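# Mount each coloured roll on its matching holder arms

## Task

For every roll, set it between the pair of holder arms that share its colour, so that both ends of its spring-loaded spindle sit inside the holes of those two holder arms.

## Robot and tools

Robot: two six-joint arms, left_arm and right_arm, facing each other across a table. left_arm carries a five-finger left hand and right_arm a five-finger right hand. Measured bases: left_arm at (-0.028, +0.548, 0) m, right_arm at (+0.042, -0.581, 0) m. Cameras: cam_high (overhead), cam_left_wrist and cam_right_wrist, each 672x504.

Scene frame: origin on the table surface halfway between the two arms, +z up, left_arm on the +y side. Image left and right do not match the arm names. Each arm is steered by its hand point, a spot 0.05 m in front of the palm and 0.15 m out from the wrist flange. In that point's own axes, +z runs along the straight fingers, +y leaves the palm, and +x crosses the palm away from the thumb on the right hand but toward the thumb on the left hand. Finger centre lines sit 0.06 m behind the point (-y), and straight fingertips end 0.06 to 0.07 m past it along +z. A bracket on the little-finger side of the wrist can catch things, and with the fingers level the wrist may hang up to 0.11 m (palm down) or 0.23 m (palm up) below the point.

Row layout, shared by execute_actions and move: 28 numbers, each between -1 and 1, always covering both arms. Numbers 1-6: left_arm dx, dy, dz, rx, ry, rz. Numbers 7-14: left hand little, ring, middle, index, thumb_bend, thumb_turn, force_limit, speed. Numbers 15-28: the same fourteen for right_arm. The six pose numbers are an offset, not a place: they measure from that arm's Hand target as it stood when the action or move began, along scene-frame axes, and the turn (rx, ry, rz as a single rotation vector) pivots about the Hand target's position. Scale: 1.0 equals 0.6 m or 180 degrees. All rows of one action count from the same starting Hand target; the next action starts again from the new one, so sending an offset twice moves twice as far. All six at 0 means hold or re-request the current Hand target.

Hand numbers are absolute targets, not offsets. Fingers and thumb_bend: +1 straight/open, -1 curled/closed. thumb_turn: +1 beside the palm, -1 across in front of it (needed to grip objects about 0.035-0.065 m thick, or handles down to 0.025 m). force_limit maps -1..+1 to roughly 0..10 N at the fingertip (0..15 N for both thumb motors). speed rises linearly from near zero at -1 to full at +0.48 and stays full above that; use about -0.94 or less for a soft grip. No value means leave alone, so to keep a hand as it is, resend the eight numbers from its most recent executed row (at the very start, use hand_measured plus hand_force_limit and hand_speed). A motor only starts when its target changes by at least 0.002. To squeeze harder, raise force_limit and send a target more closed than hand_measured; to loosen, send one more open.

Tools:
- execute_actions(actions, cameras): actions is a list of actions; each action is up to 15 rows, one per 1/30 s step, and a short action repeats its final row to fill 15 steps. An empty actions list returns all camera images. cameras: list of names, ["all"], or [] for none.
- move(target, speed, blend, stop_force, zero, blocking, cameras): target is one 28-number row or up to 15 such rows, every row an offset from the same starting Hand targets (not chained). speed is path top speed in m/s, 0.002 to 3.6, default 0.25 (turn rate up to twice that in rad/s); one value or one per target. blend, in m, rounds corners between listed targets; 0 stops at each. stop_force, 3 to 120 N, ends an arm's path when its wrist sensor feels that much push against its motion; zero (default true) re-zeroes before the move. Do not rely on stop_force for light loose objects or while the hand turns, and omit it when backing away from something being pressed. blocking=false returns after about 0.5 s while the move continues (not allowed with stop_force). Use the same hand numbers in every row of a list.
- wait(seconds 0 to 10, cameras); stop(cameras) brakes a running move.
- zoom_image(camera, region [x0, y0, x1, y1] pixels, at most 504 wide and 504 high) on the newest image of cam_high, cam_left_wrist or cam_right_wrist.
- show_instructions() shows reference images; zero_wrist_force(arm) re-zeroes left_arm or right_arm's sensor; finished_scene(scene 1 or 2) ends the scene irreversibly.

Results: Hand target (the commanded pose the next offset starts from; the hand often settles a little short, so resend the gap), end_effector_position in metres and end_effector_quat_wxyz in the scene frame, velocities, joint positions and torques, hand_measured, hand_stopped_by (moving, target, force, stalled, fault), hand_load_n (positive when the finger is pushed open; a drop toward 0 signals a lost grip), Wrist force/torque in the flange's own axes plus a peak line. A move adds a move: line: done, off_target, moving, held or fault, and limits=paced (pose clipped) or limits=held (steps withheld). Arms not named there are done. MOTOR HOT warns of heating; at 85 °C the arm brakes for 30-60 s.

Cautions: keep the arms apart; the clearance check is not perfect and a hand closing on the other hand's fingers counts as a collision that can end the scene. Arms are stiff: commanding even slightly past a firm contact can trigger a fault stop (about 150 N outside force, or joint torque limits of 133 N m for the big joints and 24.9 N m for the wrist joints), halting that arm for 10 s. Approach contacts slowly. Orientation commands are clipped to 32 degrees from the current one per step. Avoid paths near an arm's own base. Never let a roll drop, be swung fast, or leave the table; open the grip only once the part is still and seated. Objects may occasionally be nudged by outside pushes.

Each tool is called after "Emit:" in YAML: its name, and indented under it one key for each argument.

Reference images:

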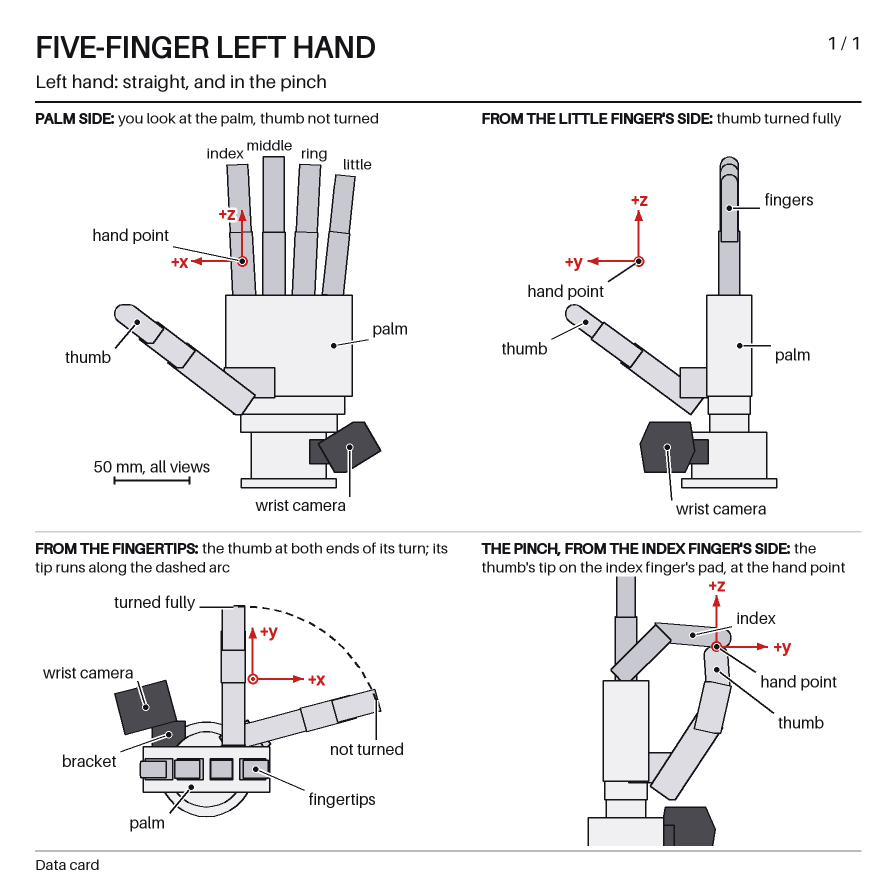

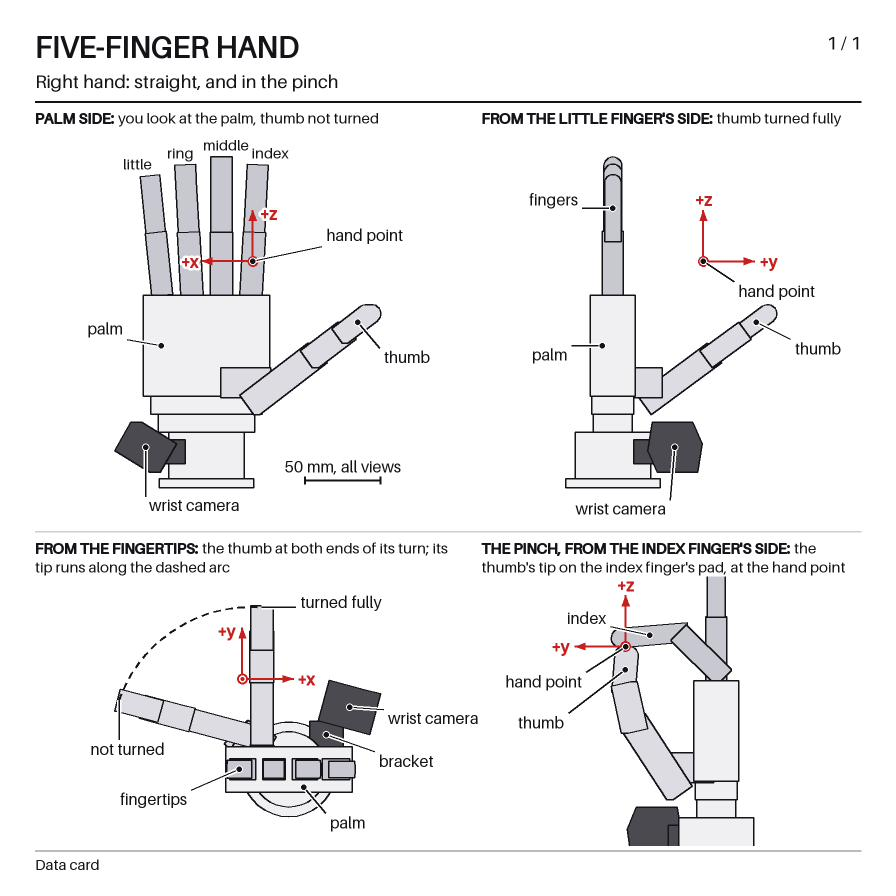

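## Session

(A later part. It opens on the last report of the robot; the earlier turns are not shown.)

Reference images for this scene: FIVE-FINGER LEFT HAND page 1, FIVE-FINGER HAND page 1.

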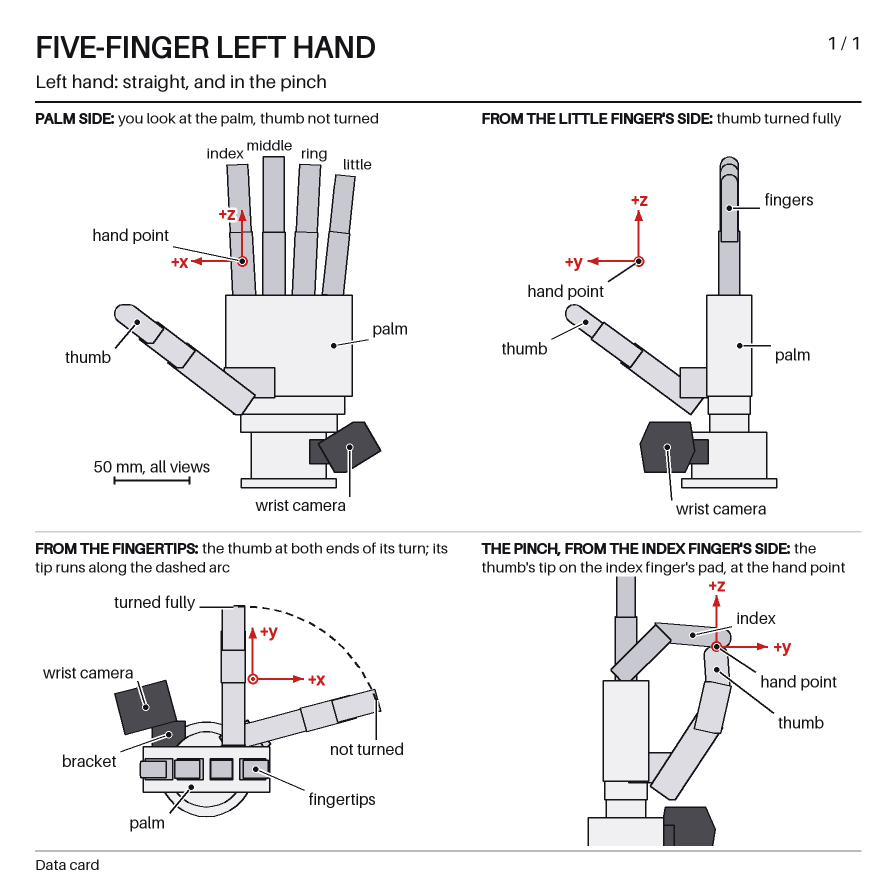

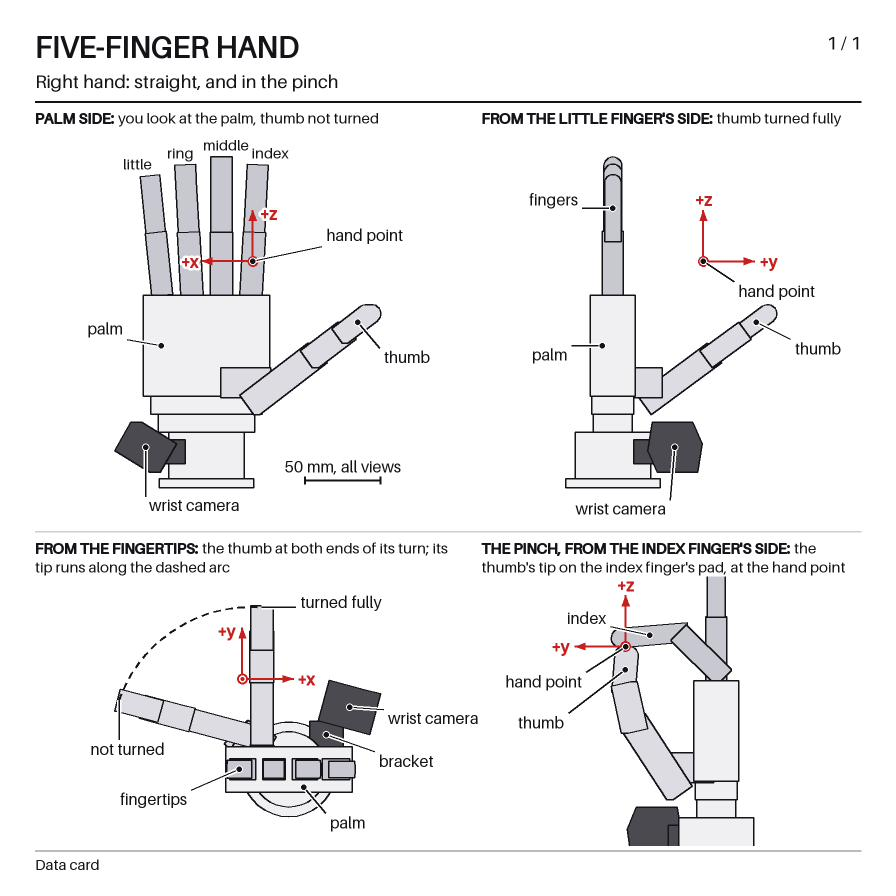

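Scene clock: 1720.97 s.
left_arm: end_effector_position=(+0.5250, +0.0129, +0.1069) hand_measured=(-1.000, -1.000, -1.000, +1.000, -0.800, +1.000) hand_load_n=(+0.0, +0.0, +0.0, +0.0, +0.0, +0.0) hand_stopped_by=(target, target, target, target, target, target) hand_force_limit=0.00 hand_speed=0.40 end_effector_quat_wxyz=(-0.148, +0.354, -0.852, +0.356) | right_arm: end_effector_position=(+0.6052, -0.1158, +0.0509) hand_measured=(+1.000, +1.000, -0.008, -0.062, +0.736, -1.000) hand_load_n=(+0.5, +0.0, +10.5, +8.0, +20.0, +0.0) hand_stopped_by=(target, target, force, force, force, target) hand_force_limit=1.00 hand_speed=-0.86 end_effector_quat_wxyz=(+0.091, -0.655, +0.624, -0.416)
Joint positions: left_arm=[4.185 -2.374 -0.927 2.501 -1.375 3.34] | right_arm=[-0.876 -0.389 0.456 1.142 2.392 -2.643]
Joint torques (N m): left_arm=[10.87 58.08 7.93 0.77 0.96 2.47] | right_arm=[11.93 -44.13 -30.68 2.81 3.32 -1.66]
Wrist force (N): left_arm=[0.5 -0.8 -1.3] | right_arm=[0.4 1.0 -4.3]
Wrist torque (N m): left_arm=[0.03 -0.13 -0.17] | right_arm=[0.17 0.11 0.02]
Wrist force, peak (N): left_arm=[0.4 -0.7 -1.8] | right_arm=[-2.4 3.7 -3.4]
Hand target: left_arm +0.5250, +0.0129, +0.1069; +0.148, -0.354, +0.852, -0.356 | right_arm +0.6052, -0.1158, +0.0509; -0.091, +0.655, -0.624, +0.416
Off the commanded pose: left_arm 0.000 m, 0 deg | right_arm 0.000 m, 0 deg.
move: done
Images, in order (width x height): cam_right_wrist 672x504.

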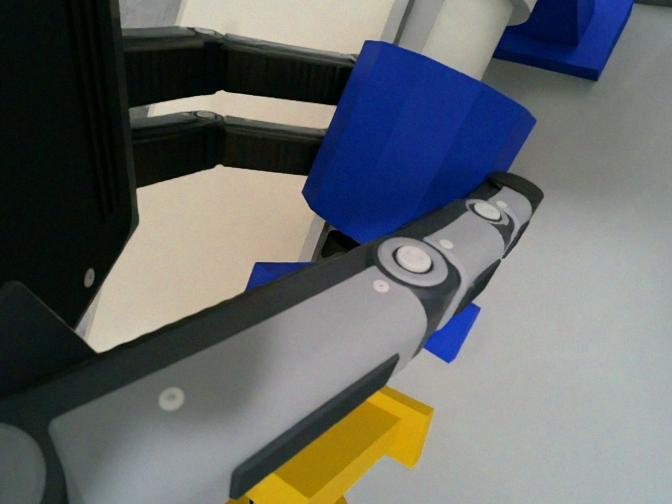

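Emit:
move:
  target: [0, 0, 0, 0, 0, 0, -1, -1, -1, 1, -0.8, 1, 0, 0.4, 0, 0, -0.0024, -0.0066, 0.0008, 0, 1, 1, -0.78, -0.72, -0.38, -1, 1.0, -0.86]
  speed: 0.004
  cameras: ["cam_right_wrist"]

Emit:
zoom_image:
  camera: "cam_right_wrist"
  region: [230, 190, 380, 302]

Scene clock: 1724.20 s.
left_arm: end_effector_position=(+0.5250, +0.0129, +0.1069) hand_measured=(-1.000, -1.000, -1.000, +1.000, -0.800, +1.000) hand_load_n=(+0.0, +0.0, +0.0, +0.0, +0.0, +0.0) hand_stopped_by=(target, target, target, target, target, target) hand_force_limit=0.00 hand_speed=0.40 end_effector_quat_wxyz=(-0.148, +0.354, -0.852, +0.356) | right_arm: end_effector_position=(+0.6052, -0.1158, +0.0494) hand_measured=(+1.000, +1.000, -0.008, -0.062, +0.736, -1.000) hand_load_n=(-0.5, +0.0, +10.5, +8.5, +19.5, +0.5) hand_stopped_by=(target, target, force, force, force, target) hand_force_limit=1.00 hand_speed=-0.86 end_effector_quat_wxyz=(+0.083, -0.656, +0.620, -0.422)
Joint positions: left_arm=[4.185 -2.374 -0.927 2.501 -1.375 3.34] | right_arm=[-0.872 -0.364 0.416 1.171 2.407 -2.644]
Joint torques (N m): left_arm=[11.65 58.21 9.27 0.87 1.05 2.4] | right_arm=[11.38 -45.51 -31.58 3.15 3.2 -1.42]
Wrist force (N): left_arm=[0.4 -0.8 -1.5] | right_arm=[0.0 -1.1 -4.1]
Wrist torque (N m): left_arm=[0.03 -0.11 -0.18] | right_arm=[0.10 0.08 0.02]
Wrist force, peak (N): left_arm=[0.6 -0.9 -1.6] | right_arm=[0.2 0.9 -4.5]
Hand target: left_arm +0.5250, +0.0129, +0.1069; +0.148, -0.354, +0.852, -0.356 | right_arm +0.6052, -0.1158, +0.0494; -0.083, +0.656, -0.620, +0.422
Off the commanded pose: left_arm 0.000 m, 0 deg | right_arm 0.000 m, 0 deg.
move: done
Images, in order (width x height): cam_right_wrist 672x504.

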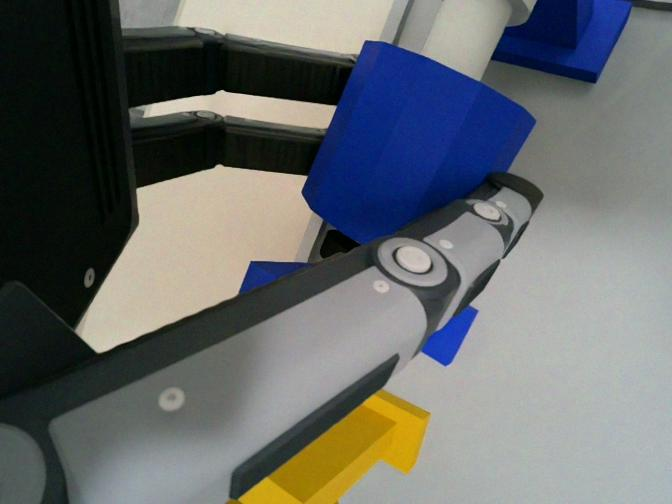

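Scaled by 3.360 from the camera's 672x504 image, which has a finer 960x720 frame.

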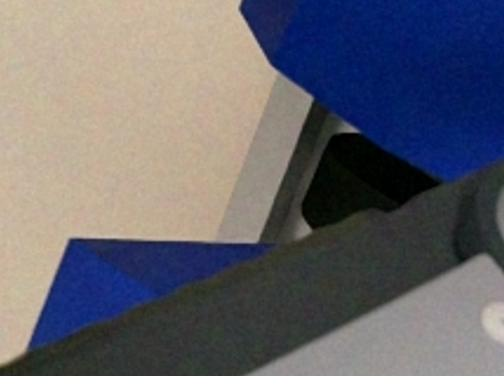

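Emit:
move:
  target: [0, 0, 0, 0, 0, 0, -1, -1, -1, 1, -0.8, 1, 0, 0.4, 0, 0, 0.0064, 0.0176, -0.0021, 0, 1, 1, -0.78, -0.72, -0.38, -1, 1.0, -0.86]
  speed: 0.006
  cameras: ["cam_right_wrist"]

Emit:
zoom_image:
  camera: "cam_right_wrist"
  region: [230, 190, 380, 302]

Scene clock: 1730.57 s.
left_arm: end_effector_position=(+0.5250, +0.0129, +0.1069) hand_measured=(-1.000, -1.000, -1.000, +1.000, -0.800, +1.000) hand_load_n=(+0.0, +0.0, +0.0, +0.0, +0.0, +0.0) hand_stopped_by=(target, target, target, target, target, target) hand_force_limit=0.00 hand_speed=0.40 end_effector_quat_wxyz=(-0.148, +0.354, -0.852, +0.356) | right_arm: end_effector_position=(+0.6052, -0.1158, +0.0533) hand_measured=(+1.000, +1.000, -0.008, -0.062, +0.736, -1.000) hand_load_n=(+0.0, +0.0, +12.0, +10.5, +18.5, +1.0) hand_stopped_by=(target, target, force, force, force, target) hand_force_limit=1.00 hand_speed=-0.86 end_effector_quat_wxyz=(+0.103, -0.652, +0.631, -0.407)
Joint positions: left_arm=[4.185 -2.374 -0.927 2.501 -1.375 3.34] | right_arm=[-0.883 -0.428 0.516 1.097 2.367 -2.64]
Joint torques (N m): left_arm=[11.09 58.34 8.31 0.64 1 2.41] | right_arm=[-7.41 -64.62 -7.71 0.23 -1.18 1.61]
Wrist force (N): left_arm=[0.3 -0.5 -1.5] | right_arm=[-0.8 5.3 3.9]
Wrist torque (N m): left_arm=[0.08 -0.11 -0.19] | right_arm=[0.46 0.01 -0.05]
Wrist force, peak (N): left_arm=[0.4 -0.7 -1.8] | right_arm=[-0.8 5.3 3.9]
Hand target: left_arm +0.5250, +0.0129, +0.1069; +0.148, -0.354, +0.852, -0.356 | right_arm +0.6052, -0.1158, +0.0533; -0.103, +0.652, -0.631, +0.407
Off the commanded pose: left_arm 0.000 m, 0 deg | right_arm 0.000 m, 0 deg.
move: done
Images, in order (width x height): cam_right_wrist 672x504.

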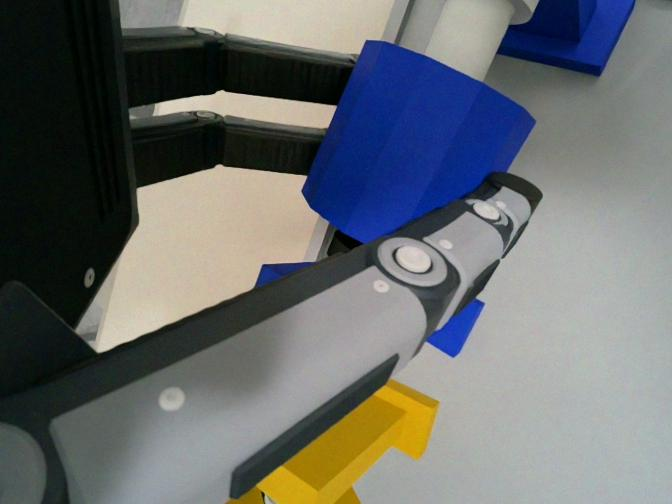

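Scaled by 3.360 from the camera's 672x504 image, which has a finer 960x720 frame.

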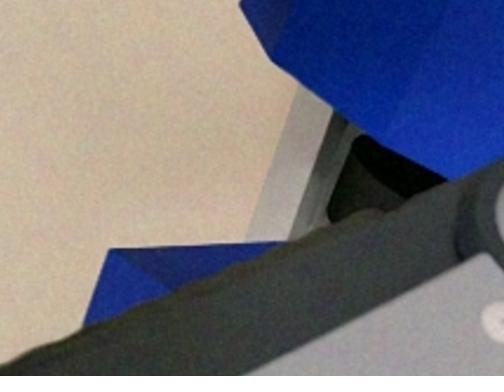

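Emit:
zoom_image:
  camera: "cam_right_wrist"
  region: [300, 215, 376, 272]

Scaled by 6.632 from the camera's 672x504 image, which has a finer 960x720 frame.

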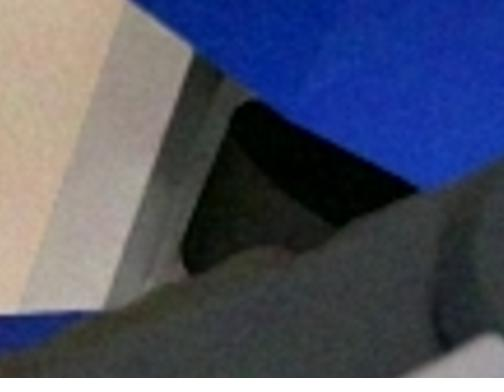

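Emit:
move:
  target: [0, 0, 0, 0, 0, 0, -1, -1, -1, 1, -0.8, 1, 0, 0.4, 0.0028, -0.001, 0, 0, 0, -0.0083, 1, 1, -0.78, -0.72, -0.38, -1, 1.0, -0.86]
  speed: 0.004
  cameras: ["cam_right_wrist"]

Emit:
zoom_image:
  camera: "cam_right_wrist"
  region: [230, 190, 380, 302]

Scene clock: 1734.60 s.
left_arm: end_effector_position=(+0.5250, +0.0129, +0.1069) hand_measured=(-1.000, -1.000, -1.000, +1.000, -0.800, +1.000) hand_load_n=(+0.0, +0.0, +0.0, +0.0, +0.0, +0.0) hand_stopped_by=(target, target, target, target, target, target) hand_force_limit=0.00 hand_speed=0.40 end_effector_quat_wxyz=(-0.148, +0.354, -0.852, +0.356) | right_arm: end_effector_position=(+0.6069, -0.1164, +0.0533) hand_measured=(+1.000, +1.000, -0.008, -0.062, +0.736, -1.000) hand_load_n=(+0.0, +0.0, +9.0, +8.5, +20.0, +1.5) hand_stopped_by=(target, target, force, force, force, target) hand_force_limit=1.00 hand_speed=-0.86 end_effector_quat_wxyz=(+0.098, -0.644, +0.640, -0.408)
Joint positions: left_arm=[4.185 -2.374 -0.927 2.501 -1.375 3.34] | right_arm=[-0.884 -0.401 0.467 1.143 2.376 -2.606]
Joint torques (N m): left_arm=[11.8 57.66 9.31 0.91 0.9 2.4] | right_arm=[-11.72 -48.26 -34.27 2.91 3.59 1.84]
Wrist force (N): left_arm=[0.2 -0.6 -1.4] | right_arm=[-0.9 5.5 -2.6]
Wrist torque (N m): left_arm=[0.06 -0.09 -0.19] | right_arm=[0.33 0.12 -0.09]
Wrist force, peak (N): left_arm=[0.4 -0.7 -1.7] | right_arm=[-0.7 5.5 4.3]
Hand target: left_arm +0.5250, +0.0129, +0.1069; +0.148, -0.354, +0.852, -0.356 | right_arm +0.6069, -0.1164, +0.0533; -0.098, +0.644, -0.640, +0.408
Off the commanded pose: left_arm 0.000 m, 0 deg | right_arm 0.000 m, 0 deg.
move: done
Images, in order (width x height): cam_right_wrist 672x504.

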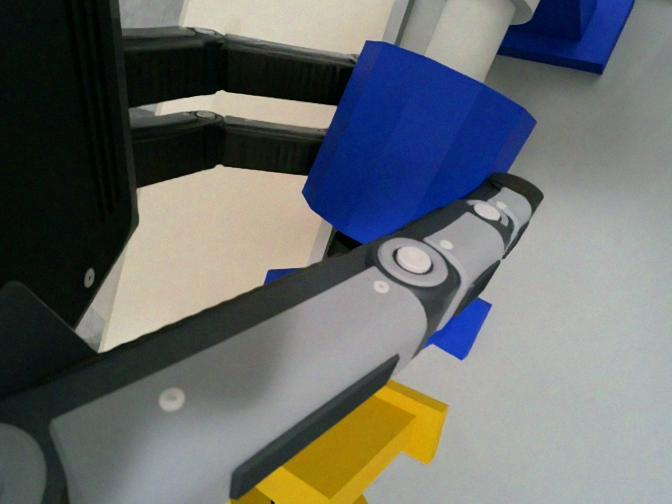

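Scaled by 3.360 from the camera's 672x504 image, which has a finer 960x720 frame.

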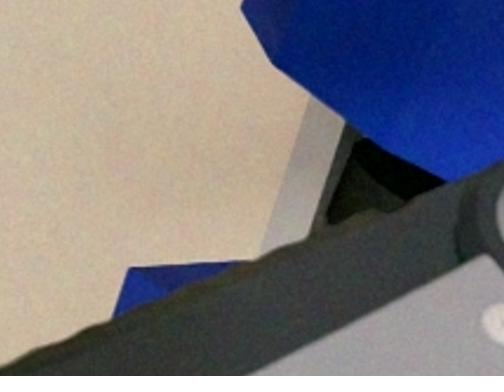

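Emit:
move:
  target: [0, 0, 0, 0, 0, 0, -1, -1, -1, 1, -0.8, 1, 0, 0.4, 0, 0, 0.0018, 0.005, -0.0007, 0, 1, 1, -0.78, -0.72, -0.38, -1, 1.0, -0.86]
  speed: 0.004
  cameras: ["cam_right_wrist"]

Emit:
zoom_image:
  camera: "cam_right_wrist"
  region: [230, 190, 380, 302]

Emit:
move:
  target: [0, 0, 0, 0, 0, 0, -1, -1, -1, 1, -0.8, 1, 0, 0.4, -0.0056, 0.002, 0, 0, 0, 0.0167, 1, 1, -0.78, -0.72, -0.38, -1, 1.0, -0.86]
  speed: 0.006
  cameras: ["cam_right_wrist"]

Emit:
zoom_image:
  camera: "cam_right_wrist"
  region: [230, 190, 380, 302]

Scene clock: 1737.33 s.
left_arm: end_effector_position=(+0.5250, +0.0129, +0.1069) hand_measured=(-1.000, -1.000, -1.000, +1.000, -0.800, +1.000) hand_load_n=(+0.0, +0.5, +0.5, +0.0, +0.0, +0.0) hand_stopped_by=(target, target, target, target, target, target) hand_force_limit=0.00 hand_speed=0.40 end_effector_quat_wxyz=(-0.148, +0.354, -0.852, +0.356) | right_arm: end_effector_position=(+0.6069, -0.1164, +0.0543) hand_measured=(+1.000, +1.000, -0.008, -0.062, +0.736, -1.000) hand_load_n=(+0.0, +0.0, +10.5, +10.0, +19.0, +1.5) hand_stopped_by=(target, target, force, force, force, target) hand_force_limit=1.00 hand_speed=-0.86 end_effector_quat_wxyz=(+0.104, -0.643, +0.643, -0.404)
Joint positions: left_arm=[4.185 -2.374 -0.927 2.501 -1.375 3.34] | right_arm=[-0.887 -0.418 0.495 1.122 2.366 -2.605]
Joint torques (N m): left_arm=[11.85 58.01 9.52 0.76 0.92 2.43] | right_arm=[-9.31 -68.26 -5.57 0.2 -0.93 1.69]
Wrist force (N): left_arm=[0.4 -0.7 -1.4] | right_arm=[-0.5 5.7 1.8]
Wrist torque (N m): left_arm=[0.05 -0.11 -0.18] | right_arm=[0.44 0.02 -0.06]
Wrist force, peak (N): left_arm=[0.4 -0.8 -1.6] | right_arm=[-0.8 5.7 -2.8]
Hand target: left_arm +0.5250, +0.0129, +0.1069; +0.148, -0.354, +0.852, -0.356 | right_arm +0.6069, -0.1164, +0.0544; -0.104, +0.643, -0.643, +0.404
Off the commanded pose: left_arm 0.000 m, 0 deg | right_arm 0.000 m, 0 deg.
move: done
Images, in order (width x height): cam_right_wrist 672x504.

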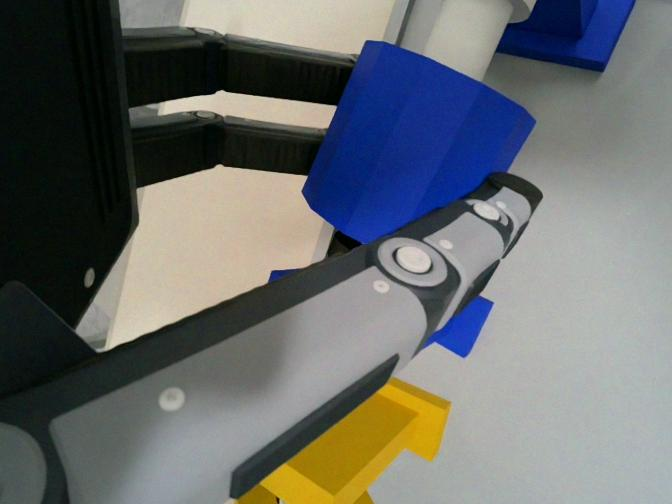

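Scaled by 3.360 from the camera's 672x504 image, which has a finer 960x720 frame.

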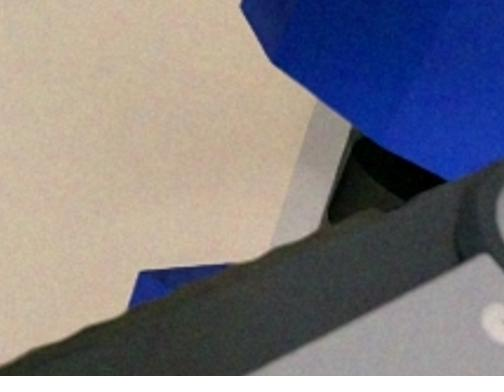

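Scene clock: 1742.00 s.
left_arm: end_effector_position=(+0.5250, +0.0129, +0.1069) hand_measured=(-1.000, -1.000, -1.000, +1.000, -0.800, +1.000) hand_load_n=(+0.0, +0.0, +0.0, +0.0, +0.0, +0.0) hand_stopped_by=(target, target, target, target, target, target) hand_force_limit=0.00 hand_speed=0.40 end_effector_quat_wxyz=(-0.148, +0.354, -0.852, +0.356) | right_arm: end_effector_position=(+0.6036, -0.1152, +0.0544) hand_measured=(+1.000, +1.000, -0.008, -0.062, +0.736, -1.000) hand_load_n=(+0.0, +0.0, +13.5, +11.5, +17.5, +0.0) hand_stopped_by=(target, target, force, force, force, target) hand_force_limit=1.00 hand_speed=-0.86 end_effector_quat_wxyz=(+0.114, -0.660, +0.626, -0.401)
Joint positions: left_arm=[4.185 -2.374 -0.927 2.501 -1.375 3.34] | right_arm=[-0.886 -0.469 0.585 1.036 2.346 -2.672]
Joint torques (N m): left_arm=[11.45 58.14 8.19 0.82 0.95 2.46] | right_arm=[15.54 -62.58 -5.51 1.43 -1.68 -1.66]
Wrist force (N): left_arm=[0.4 -0.6 -1.3] | right_arm=[-0.9 -0.8 5.6]
Wrist torque (N m): left_arm=[0.05 -0.10 -0.18] | right_arm=[0.28 0.02 -0.05]
Wrist force, peak (N): left_arm=[0.6 -1.0 -1.6] | right_arm=[-0.4 -1.4 6.1]
Hand target: left_arm +0.5250, +0.0129, +0.1069; +0.148, -0.354, +0.852, -0.356 | right_arm +0.6035, -0.1152, +0.0544; -0.114, +0.660, -0.626, +0.401
Off the commanded pose: left_arm 0.000 m, 0 deg | right_arm 0.000 m, 0 deg.
move: done
Images, in order (width x height): cam_right_wrist 672x504.

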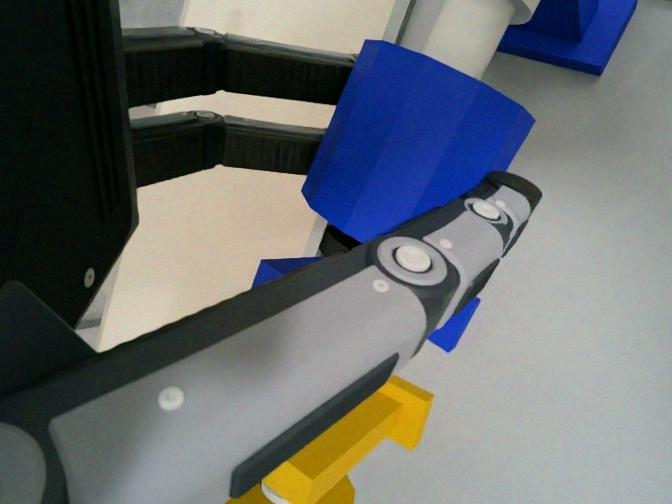

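Scaled by 3.360 from the camera's 672x504 image, which has a finer 960x720 frame.

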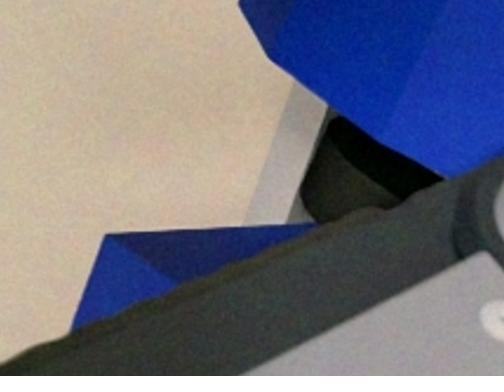

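Emit:
move:
  target: [0, 0, 0, 0, 0, 0, -1, -1, -1, 1, -0.8, 1, 0, 0.4, 0, 0, 0.0026, 0.0072, -0.0009, 0, 1, 1, -0.78, -0.72, -0.38, -1, 1.0, -0.86]
  speed: 0.004
  cameras: ["cam_right_wrist"]

Emit:
zoom_image:
  camera: "cam_right_wrist"
  region: [230, 190, 380, 302]

Scene clock: 1747.13 s.
left_arm: end_effector_position=(+0.5250, +0.0129, +0.1069) hand_measured=(-1.000, -1.000, -1.000, +1.000, -0.800, +1.000) hand_load_n=(+0.0, +0.0, +0.0, +0.0, +0.0, +0.0) hand_stopped_by=(target, target, target, target, target, target) hand_force_limit=0.00 hand_speed=0.40 end_effector_quat_wxyz=(-0.148, +0.354, -0.852, +0.356) | right_arm: end_effector_position=(+0.6035, -0.1152, +0.0559) hand_measured=(+1.000, +1.000, -0.008, -0.062, +0.736, -1.000) hand_load_n=(+0.0, +0.0, +12.5, +11.0, +18.0, +1.0) hand_stopped_by=(target, target, force, force, force, target) hand_force_limit=1.00 hand_speed=-0.86 end_effector_quat_wxyz=(+0.123, -0.658, +0.630, -0.395)
Joint positions: left_arm=[4.185 -2.374 -0.927 2.501 -1.375 3.34] | right_arm=[-0.891 -0.491 0.618 1.01 2.329 -2.67]
Joint torques (N m): left_arm=[11.16 57.45 9.22 0.66 0.8 2.52] | right_arm=[-6.53 -64.26 -6.3 0.7 -1.06 1.56]
Wrist force (N): left_arm=[0.6 -0.7 -1.6] | right_arm=[-1.5 2.2 4.5]
Wrist torque (N m): left_arm=[0.06 -0.15 -0.17] | right_arm=[0.27 0.02 -0.10]
Wrist force, peak (N): left_arm=[0.6 -0.8 -1.7] | right_arm=[-2.2 2.1 5.9]
Hand target: left_arm +0.5250, +0.0129, +0.1069; +0.148, -0.354, +0.852, -0.356 | right_arm +0.6035, -0.1152, +0.0559; -0.123, +0.658, -0.630, +0.395
Off the commanded pose: left_arm 0.000 m, 0 deg | right_arm 0.000 m, 0 deg.
move: done
Images, in order (width x height): cam_right_wrist 672x504.

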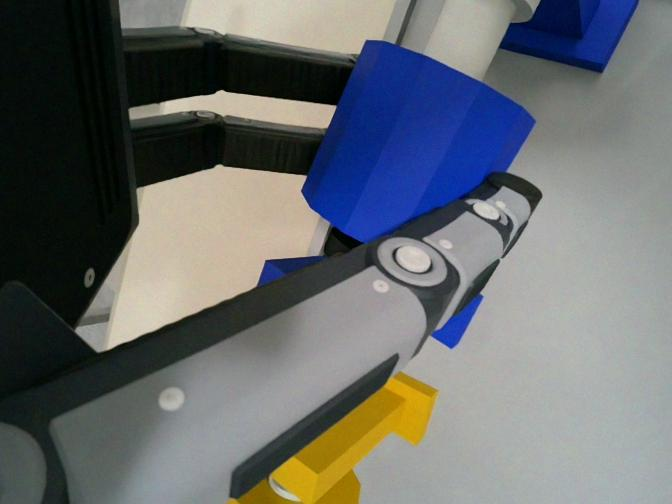

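Scaled by 3.360 from the camera's 672x504 image, which has a finer 960x720 frame.

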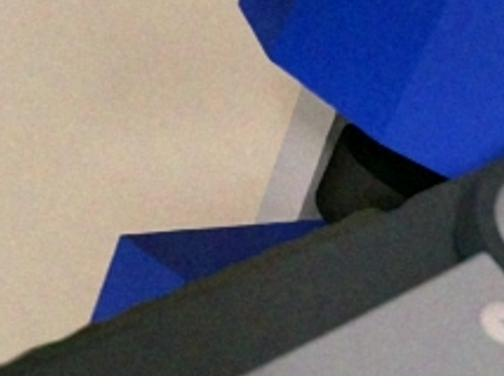

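Emit:
move:
  target:
    - [0.005, 0.0785, 0.0718, 0, 0, 0, -1, -1, -1, 1, -0.8, 1, 0, 0.4, 0, 0, 0, 0, 0, 0, 1, 1, -0.78, -0.72, -0.38, -1, 1.0, -0.86]
    - [-0.0917, 0.1952, 0.0968, -0.0789, 0.0327, 0.2485, -1, -1, -1, 1, -0.8, 1, 0, 0.4, 0, 0, 0, 0, 0, 0, 1, 1, -0.78, -0.72, -0.38, -1, 1.0, -0.86]
    - [-0.1583, 0.0785, 0.0718, -0.0789, 0.0327, 0.2485, -1, -1, -1, 1, -0.8, 1, 0, 0.4, 0, 0, 0, 0, 0, 0, 1, 1, -0.78, -0.72, -0.38, -1, 1.0, -0.86]
  speed: 0.2
  blend: [0.02, 0.02, 0]
  cameras: ["cam_high", "cam_left_wrist", "cam_right_wrist"]

Scene clock: 1753.00 s.
left_arm: end_effector_position=(+0.4301, +0.0601, +0.1500) hand_measured=(-1.000, -1.000, -1.000, +1.000, -0.800, +1.000) hand_load_n=(+0.5, +0.0, +0.0, +0.0, +0.0, +0.0) hand_stopped_by=(target, target, target, target, target, target) hand_force_limit=0.00 hand_speed=0.40 end_effector_quat_wxyz=(-0.185, +0.683, -0.611, +0.355) | right_arm: end_effector_position=(+0.6035, -0.1152, +0.0559) hand_measured=(+1.000, +1.000, -0.008, -0.062, +0.736, -1.000) hand_load_n=(+0.0, +0.0, +12.5, +11.0, +18.0, +1.5) hand_stopped_by=(target, target, force, force, force, target) hand_force_limit=1.00 hand_speed=-0.86 end_effector_quat_wxyz=(+0.123, -0.658, +0.630, -0.395)
Joint positions: left_arm=[4.059 -2.045 -1.398 2.658 -1.849 2.514] | right_arm=[-0.891 -0.491 0.618 1.01 2.329 -2.67]
Joint torques (N m): left_arm=[-10.48 26.92 33.64 -2.65 -1.84 -2.35] | right_arm=[-8.49 -63.76 -7.17 1.01 -1.12 0.41]
Wrist force (N): left_arm=[0.7 -0.4 -1.7] | right_arm=[-1.4 2.5 4.4]
Wrist torque (N m): left_arm=[0.07 -0.19 -0.02] | right_arm=[0.32 0.01 -0.08]
Wrist force, peak (N): left_arm=[0.5 -1.6 -2.0] | right_arm=[-1.1 2.6 4.9]
Hand target: left_arm +0.4300, +0.0600, +0.1500; -0.185, +0.683, -0.611, +0.355 | right_arm +0.6035, -0.1152, +0.0559; -0.123, +0.658, -0.630, +0.395
Off the commanded pose: left_arm 0.000 m, 0 deg | right_arm 0.000 m, 0 deg.
move: done

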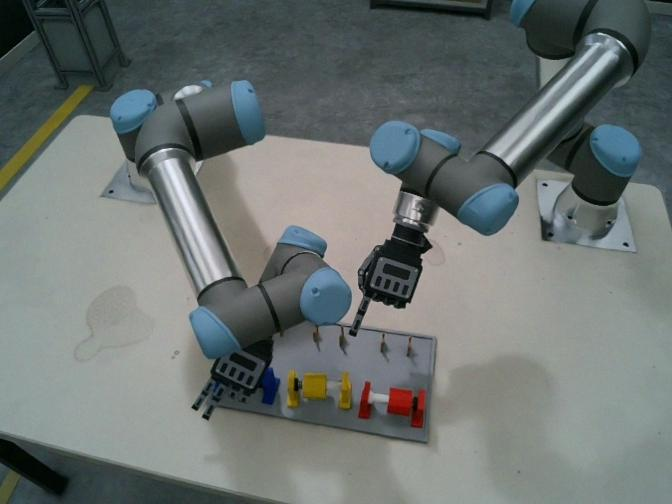

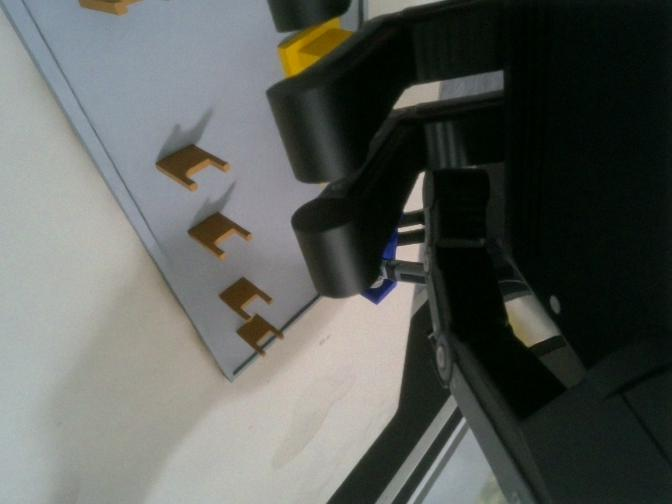

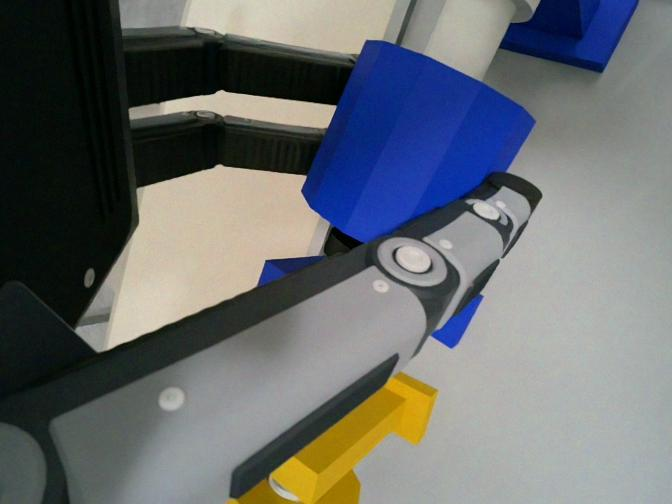

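Emit:
zoom_image:
  camera: "cam_left_wrist"
  region: [350, 195, 450, 305]

Scaled by 4.582 from the camera's 672x504 image, which has a finer 960x720 frame.

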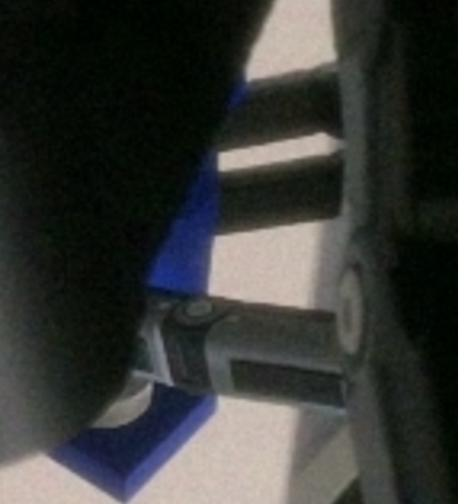

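Emit:
move:
  target: [0.0308, 0.0448, -0.0517, 0, 0, 0.1222, -1, -1, -1, 1, -0.8, 1, 0, 0.4, 0, 0, 0, 0, 0, 0, 1, 1, -0.78, -0.72, -0.38, -1, 1.0, -0.86]
  speed: 0.15
  cameras: ["cam_left_wrist"]

Emit:
zoom_image:
  camera: "cam_left_wrist"
  region: [285, 310, 385, 410]

Scene clock: 1756.00 s.
left_arm: end_effector_position=(+0.4485, +0.0868, +0.1190) hand_measured=(-1.000, -1.000, -1.000, +1.000, -0.800, +1.000) hand_load_n=(+0.0, +0.0, +0.0, +0.0, +0.0, +0.0) hand_stopped_by=(target, target, target, target, target, target) hand_force_limit=0.00 hand_speed=0.40 end_effector_quat_wxyz=(-0.249, +0.787, -0.470, +0.313) end_effector_velocity=(+0.000, -0.001, +0.000) end_effector_angular_velocity=(-0.003, -0.001, +0.003) | right_arm: end_effector_position=(+0.6035, -0.1152, +0.0559) hand_measured=(+1.000, +1.000, -0.008, -0.062, +0.736, -1.000) hand_load_n=(+0.0, +0.0, +12.5, +11.0, +18.0, +0.5) hand_stopped_by=(target, target, force, force, force, target) hand_force_limit=1.00 hand_speed=-0.86 end_effector_quat_wxyz=(+0.123, -0.658, +0.630, -0.395)
Joint positions: left_arm=[4.007 -2.151 -1.346 2.561 -2.136 2.153] | right_arm=[-0.891 -0.491 0.618 1.01 2.329 -2.67]
Joint velocities: left_arm=[-0.001 -0.001 0.002 -0.001 -0.001 -0.005] | right_arm=[within noise]
Joint torques (N m): left_arm=[-11.47 28.6 32.56 -3.09 -2.08 -2.73] | right_arm=[-8.13 -63.31 -7.35 0.83 -1.06 -0.73]
Wrist force (N): left_arm=[1.3 -0.6 -1.9] | right_arm=[-0.8 2.6 4.8]
Wrist torque (N m): left_arm=[0.02 -0.31 0.08] | right_arm=[0.32 -0.09 -0.03]
Wrist force, peak (N): left_arm=[1.7 -0.6 -1.7] | right_arm=[-1.1 2.7 4.9]
Hand target: left_arm +0.4485, +0.0868, +0.1189; -0.249, +0.787, -0.470, +0.313 | right_arm +0.6035, -0.1152, +0.0559; -0.123, +0.658, -0.630, +0.395
Off the commanded pose: left_arm 0.000 m, 0 deg | right_arm 0.000 m, 0 deg.
move: done
Images, in order (width x height): cam_left_wrist 672x504.

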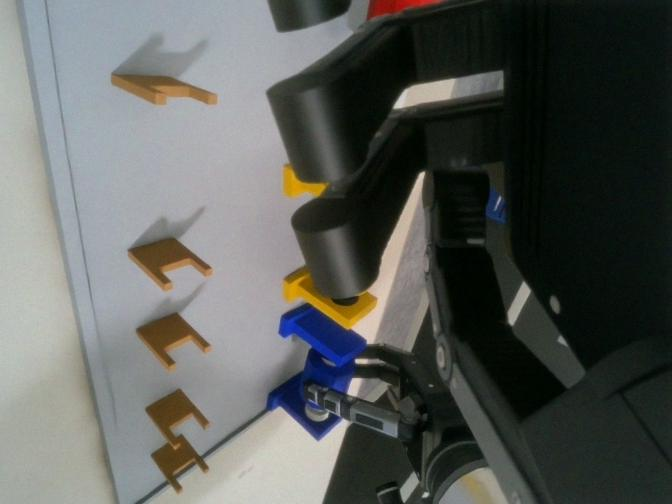

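Scaled by 5.040 from the camera's 672x504 image, which has a finer 960x720 frame.

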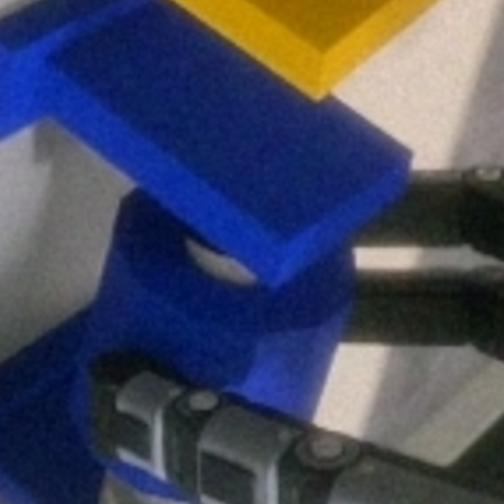

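Emit:
zoom_image:
  camera: "cam_left_wrist"
  region: [300, 335, 360, 380]

Scaled by 8.400 from the camera's 672x504 image, which has a finer 960x720 frame.

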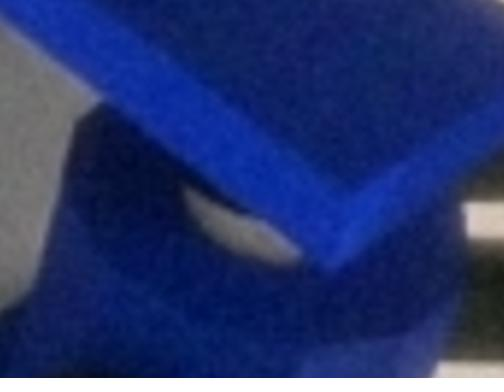

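Emit:
move:
  target: [0, 0, 0, 0, 0, 0, -1, -1, -1, 1, -0.8, 1, 0, 0.4, 0, 0, 0.0036, 0.0104, -0.0012, 0, 1, 1, -0.78, -0.72, -0.38, -1, 1.0, -0.86]
  speed: 0.005
  cameras: ["cam_left_wrist", "cam_right_wrist"]

Emit:
zoom_image:
  camera: "cam_left_wrist"
  region: [300, 335, 360, 380]

Emit:
zoom_image:
  camera: "cam_right_wrist"
  region: [230, 190, 380, 302]

Scene clock: 1764.47 s.
left_arm: end_effector_position=(+0.4485, +0.0868, +0.1189) hand_measured=(-1.000, -1.000, -1.000, +1.000, -0.800, +1.000) hand_load_n=(+0.0, +0.0, +0.0, +0.0, +0.0, +0.0) hand_stopped_by=(target, target, target, target, target, target) hand_force_limit=0.00 hand_speed=0.40 end_effector_quat_wxyz=(-0.249, +0.787, -0.470, +0.313) | right_arm: end_effector_position=(+0.6036, -0.1152, +0.0581) hand_measured=(+1.000, +1.000, -0.008, -0.062, +0.736, -1.000) hand_load_n=(+0.0, +0.0, +11.0, +10.5, +18.5, +1.5) hand_stopped_by=(target, target, force, force, force, target) hand_force_limit=1.00 hand_speed=-0.86 end_effector_quat_wxyz=(+0.134, -0.655, +0.636, -0.386)
Joint positions: left_arm=[4.007 -2.151 -1.346 2.561 -2.136 2.153] | right_arm=[-0.899 -0.521 0.662 0.975 2.306 -2.666]
Joint torques (N m): left_arm=[-12.05 28.59 33.06 -3.3 -2.2 -2.63] | right_arm=[-9.24 -62.09 -7.5 0 -1.23 1.64]
Wrist force (N): left_arm=[1.3 -0.6 -1.8] | right_arm=[-0.9 4.5 3.0]
Wrist torque (N m): left_arm=[0.01 -0.31 0.08] | right_arm=[0.32 0.05 -0.12]
Wrist force, peak (N): left_arm=[1.4 -0.6 -2.1] | right_arm=[-0.8 5.1 3.6]
Hand target: left_arm +0.4485, +0.0868, +0.1189; -0.249, +0.787, -0.470, +0.313 | right_arm +0.6035, -0.1152, +0.0581; -0.135, +0.655, -0.636, +0.385
Off the commanded pose: left_arm 0.000 m, 0 deg | right_arm 0.000 m, 0 deg.
move: done
Images, in order (width x height): cam_left_wrist 672x504, cam_right_wrist 672x504.

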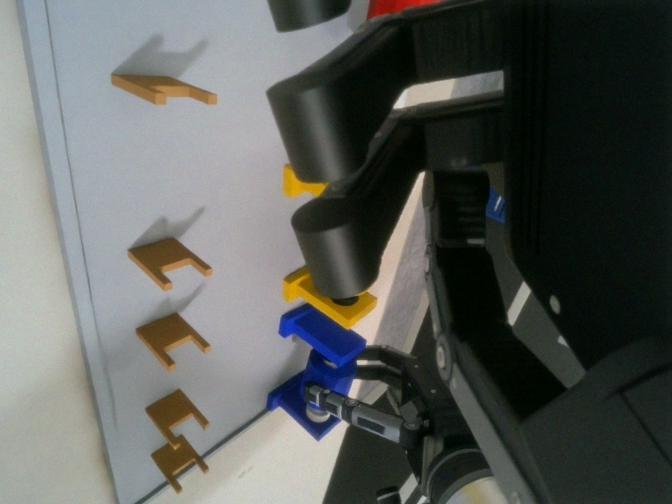

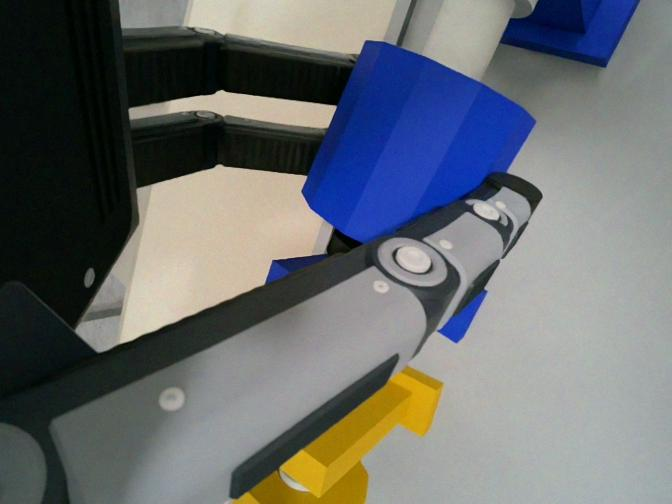

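Scaled by 8.400 from the camera's 672x504 image, which has a finer 960x720 frame.

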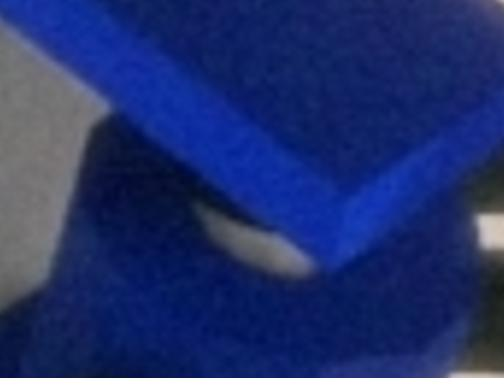

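Scaled by 3.360 from the camera's 672x504 image, which has a finer 960x720 frame.

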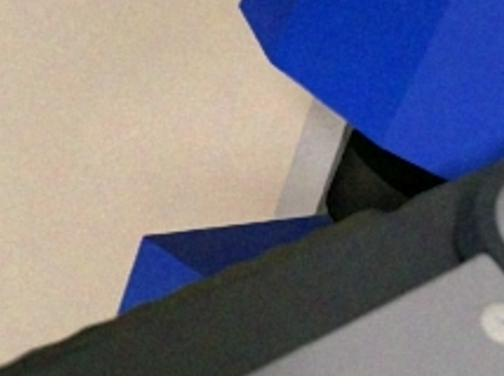

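Emit:
move:
  target: [0, 0, 0, 0, 0, 0, -1, -1, -1, 1, -0.8, 1, 0, 0.4, 0, 0, 0.0029, 0.0083, -0.0009, 0, 1, 1, -0.78, -0.72, -0.38, -1, 1.0, -0.86]
  speed: 0.005
  cameras: ["cam_left_wrist", "cam_right_wrist"]

Emit:
zoom_image:
  camera: "cam_left_wrist"
  region: [300, 335, 360, 380]

Emit:
zoom_image:
  camera: "cam_right_wrist"
  region: [230, 190, 380, 302]

Scene clock: 1767.77 s.
left_arm: end_effector_position=(+0.4485, +0.0868, +0.1189) hand_measured=(-1.000, -1.000, -1.000, +1.000, -0.800, +1.000) hand_load_n=(+0.0, +0.0, +0.0, +0.0, +0.0, +0.0) hand_stopped_by=(target, target, target, target, target, target) hand_force_limit=0.00 hand_speed=0.40 end_effector_quat_wxyz=(-0.249, +0.787, -0.470, +0.313) | right_arm: end_effector_position=(+0.6035, -0.1152, +0.0598) hand_measured=(+1.000, +1.000, -0.008, -0.062, +0.736, -1.000) hand_load_n=(+0.0, +0.0, +11.5, +11.0, +18.0, +1.0) hand_stopped_by=(target, target, force, force, force, target) hand_force_limit=1.00 hand_speed=-0.86 end_effector_quat_wxyz=(+0.144, -0.652, +0.641, -0.378)
Joint positions: left_arm=[4.007 -2.151 -1.346 2.561 -2.136 2.153] | right_arm=[-0.905 -0.544 0.696 0.948 2.286 -2.662]
Joint torques (N m): left_arm=[-11.67 29 32.68 -3.28 -2.07 -2.45] | right_arm=[-9.48 -64.62 -8.37 0.32 -0.87 1.71]
Wrist force (N): left_arm=[1.3 -0.4 -1.8] | right_arm=[-1.6 7.3 6.1]
Wrist torque (N m): left_arm=[0.05 -0.31 0.07] | right_arm=[0.45 0.01 -0.11]
Wrist force, peak (N): left_arm=[1.4 -1.0 -1.9] | right_arm=[-1.6 7.3 6.1]
Hand target: left_arm +0.4485, +0.0868, +0.1189; -0.249, +0.787, -0.470, +0.313 | right_arm +0.6035, -0.1152, +0.0598; -0.144, +0.652, -0.641, +0.378
Off the commanded pose: left_arm 0.000 m, 0 deg | right_arm 0.000 m, 0 deg.
move: done
Images, in order (width x height): cam_left_wrist 672x504, cam_right_wrist 672x504.

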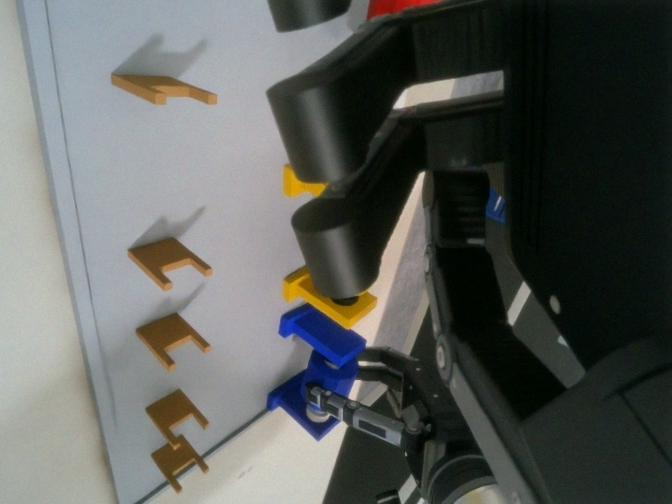

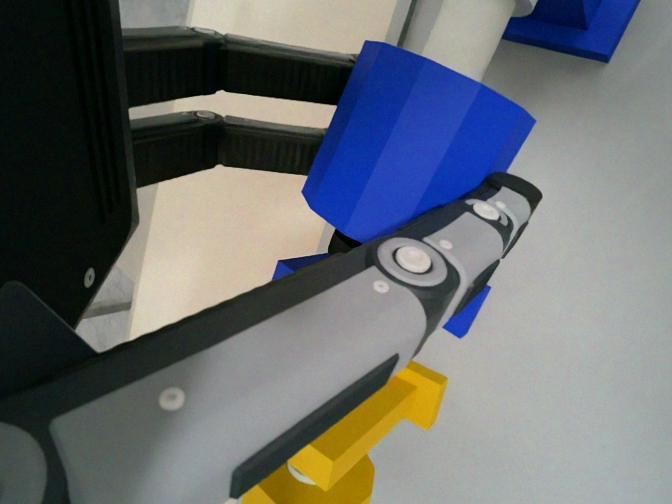

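Scaled by 8.400 from the camera's 672x504 image, which has a finer 960x720 frame.

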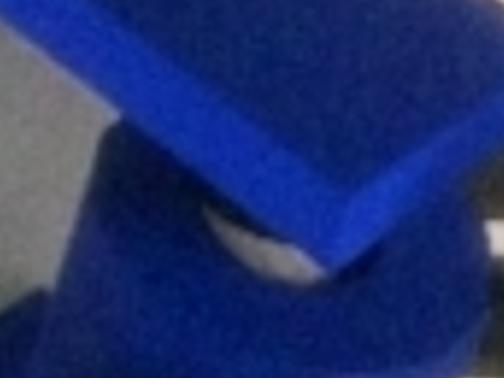

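Scaled by 3.360 from the camera's 672x504 image, which has a finer 960x720 frame.

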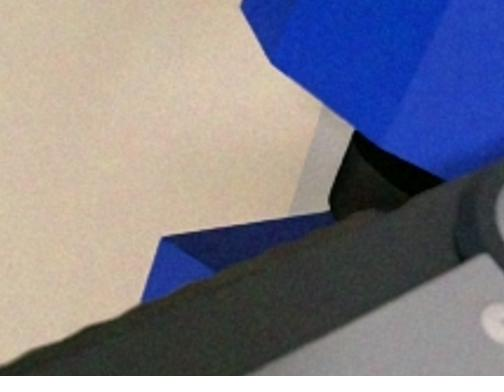

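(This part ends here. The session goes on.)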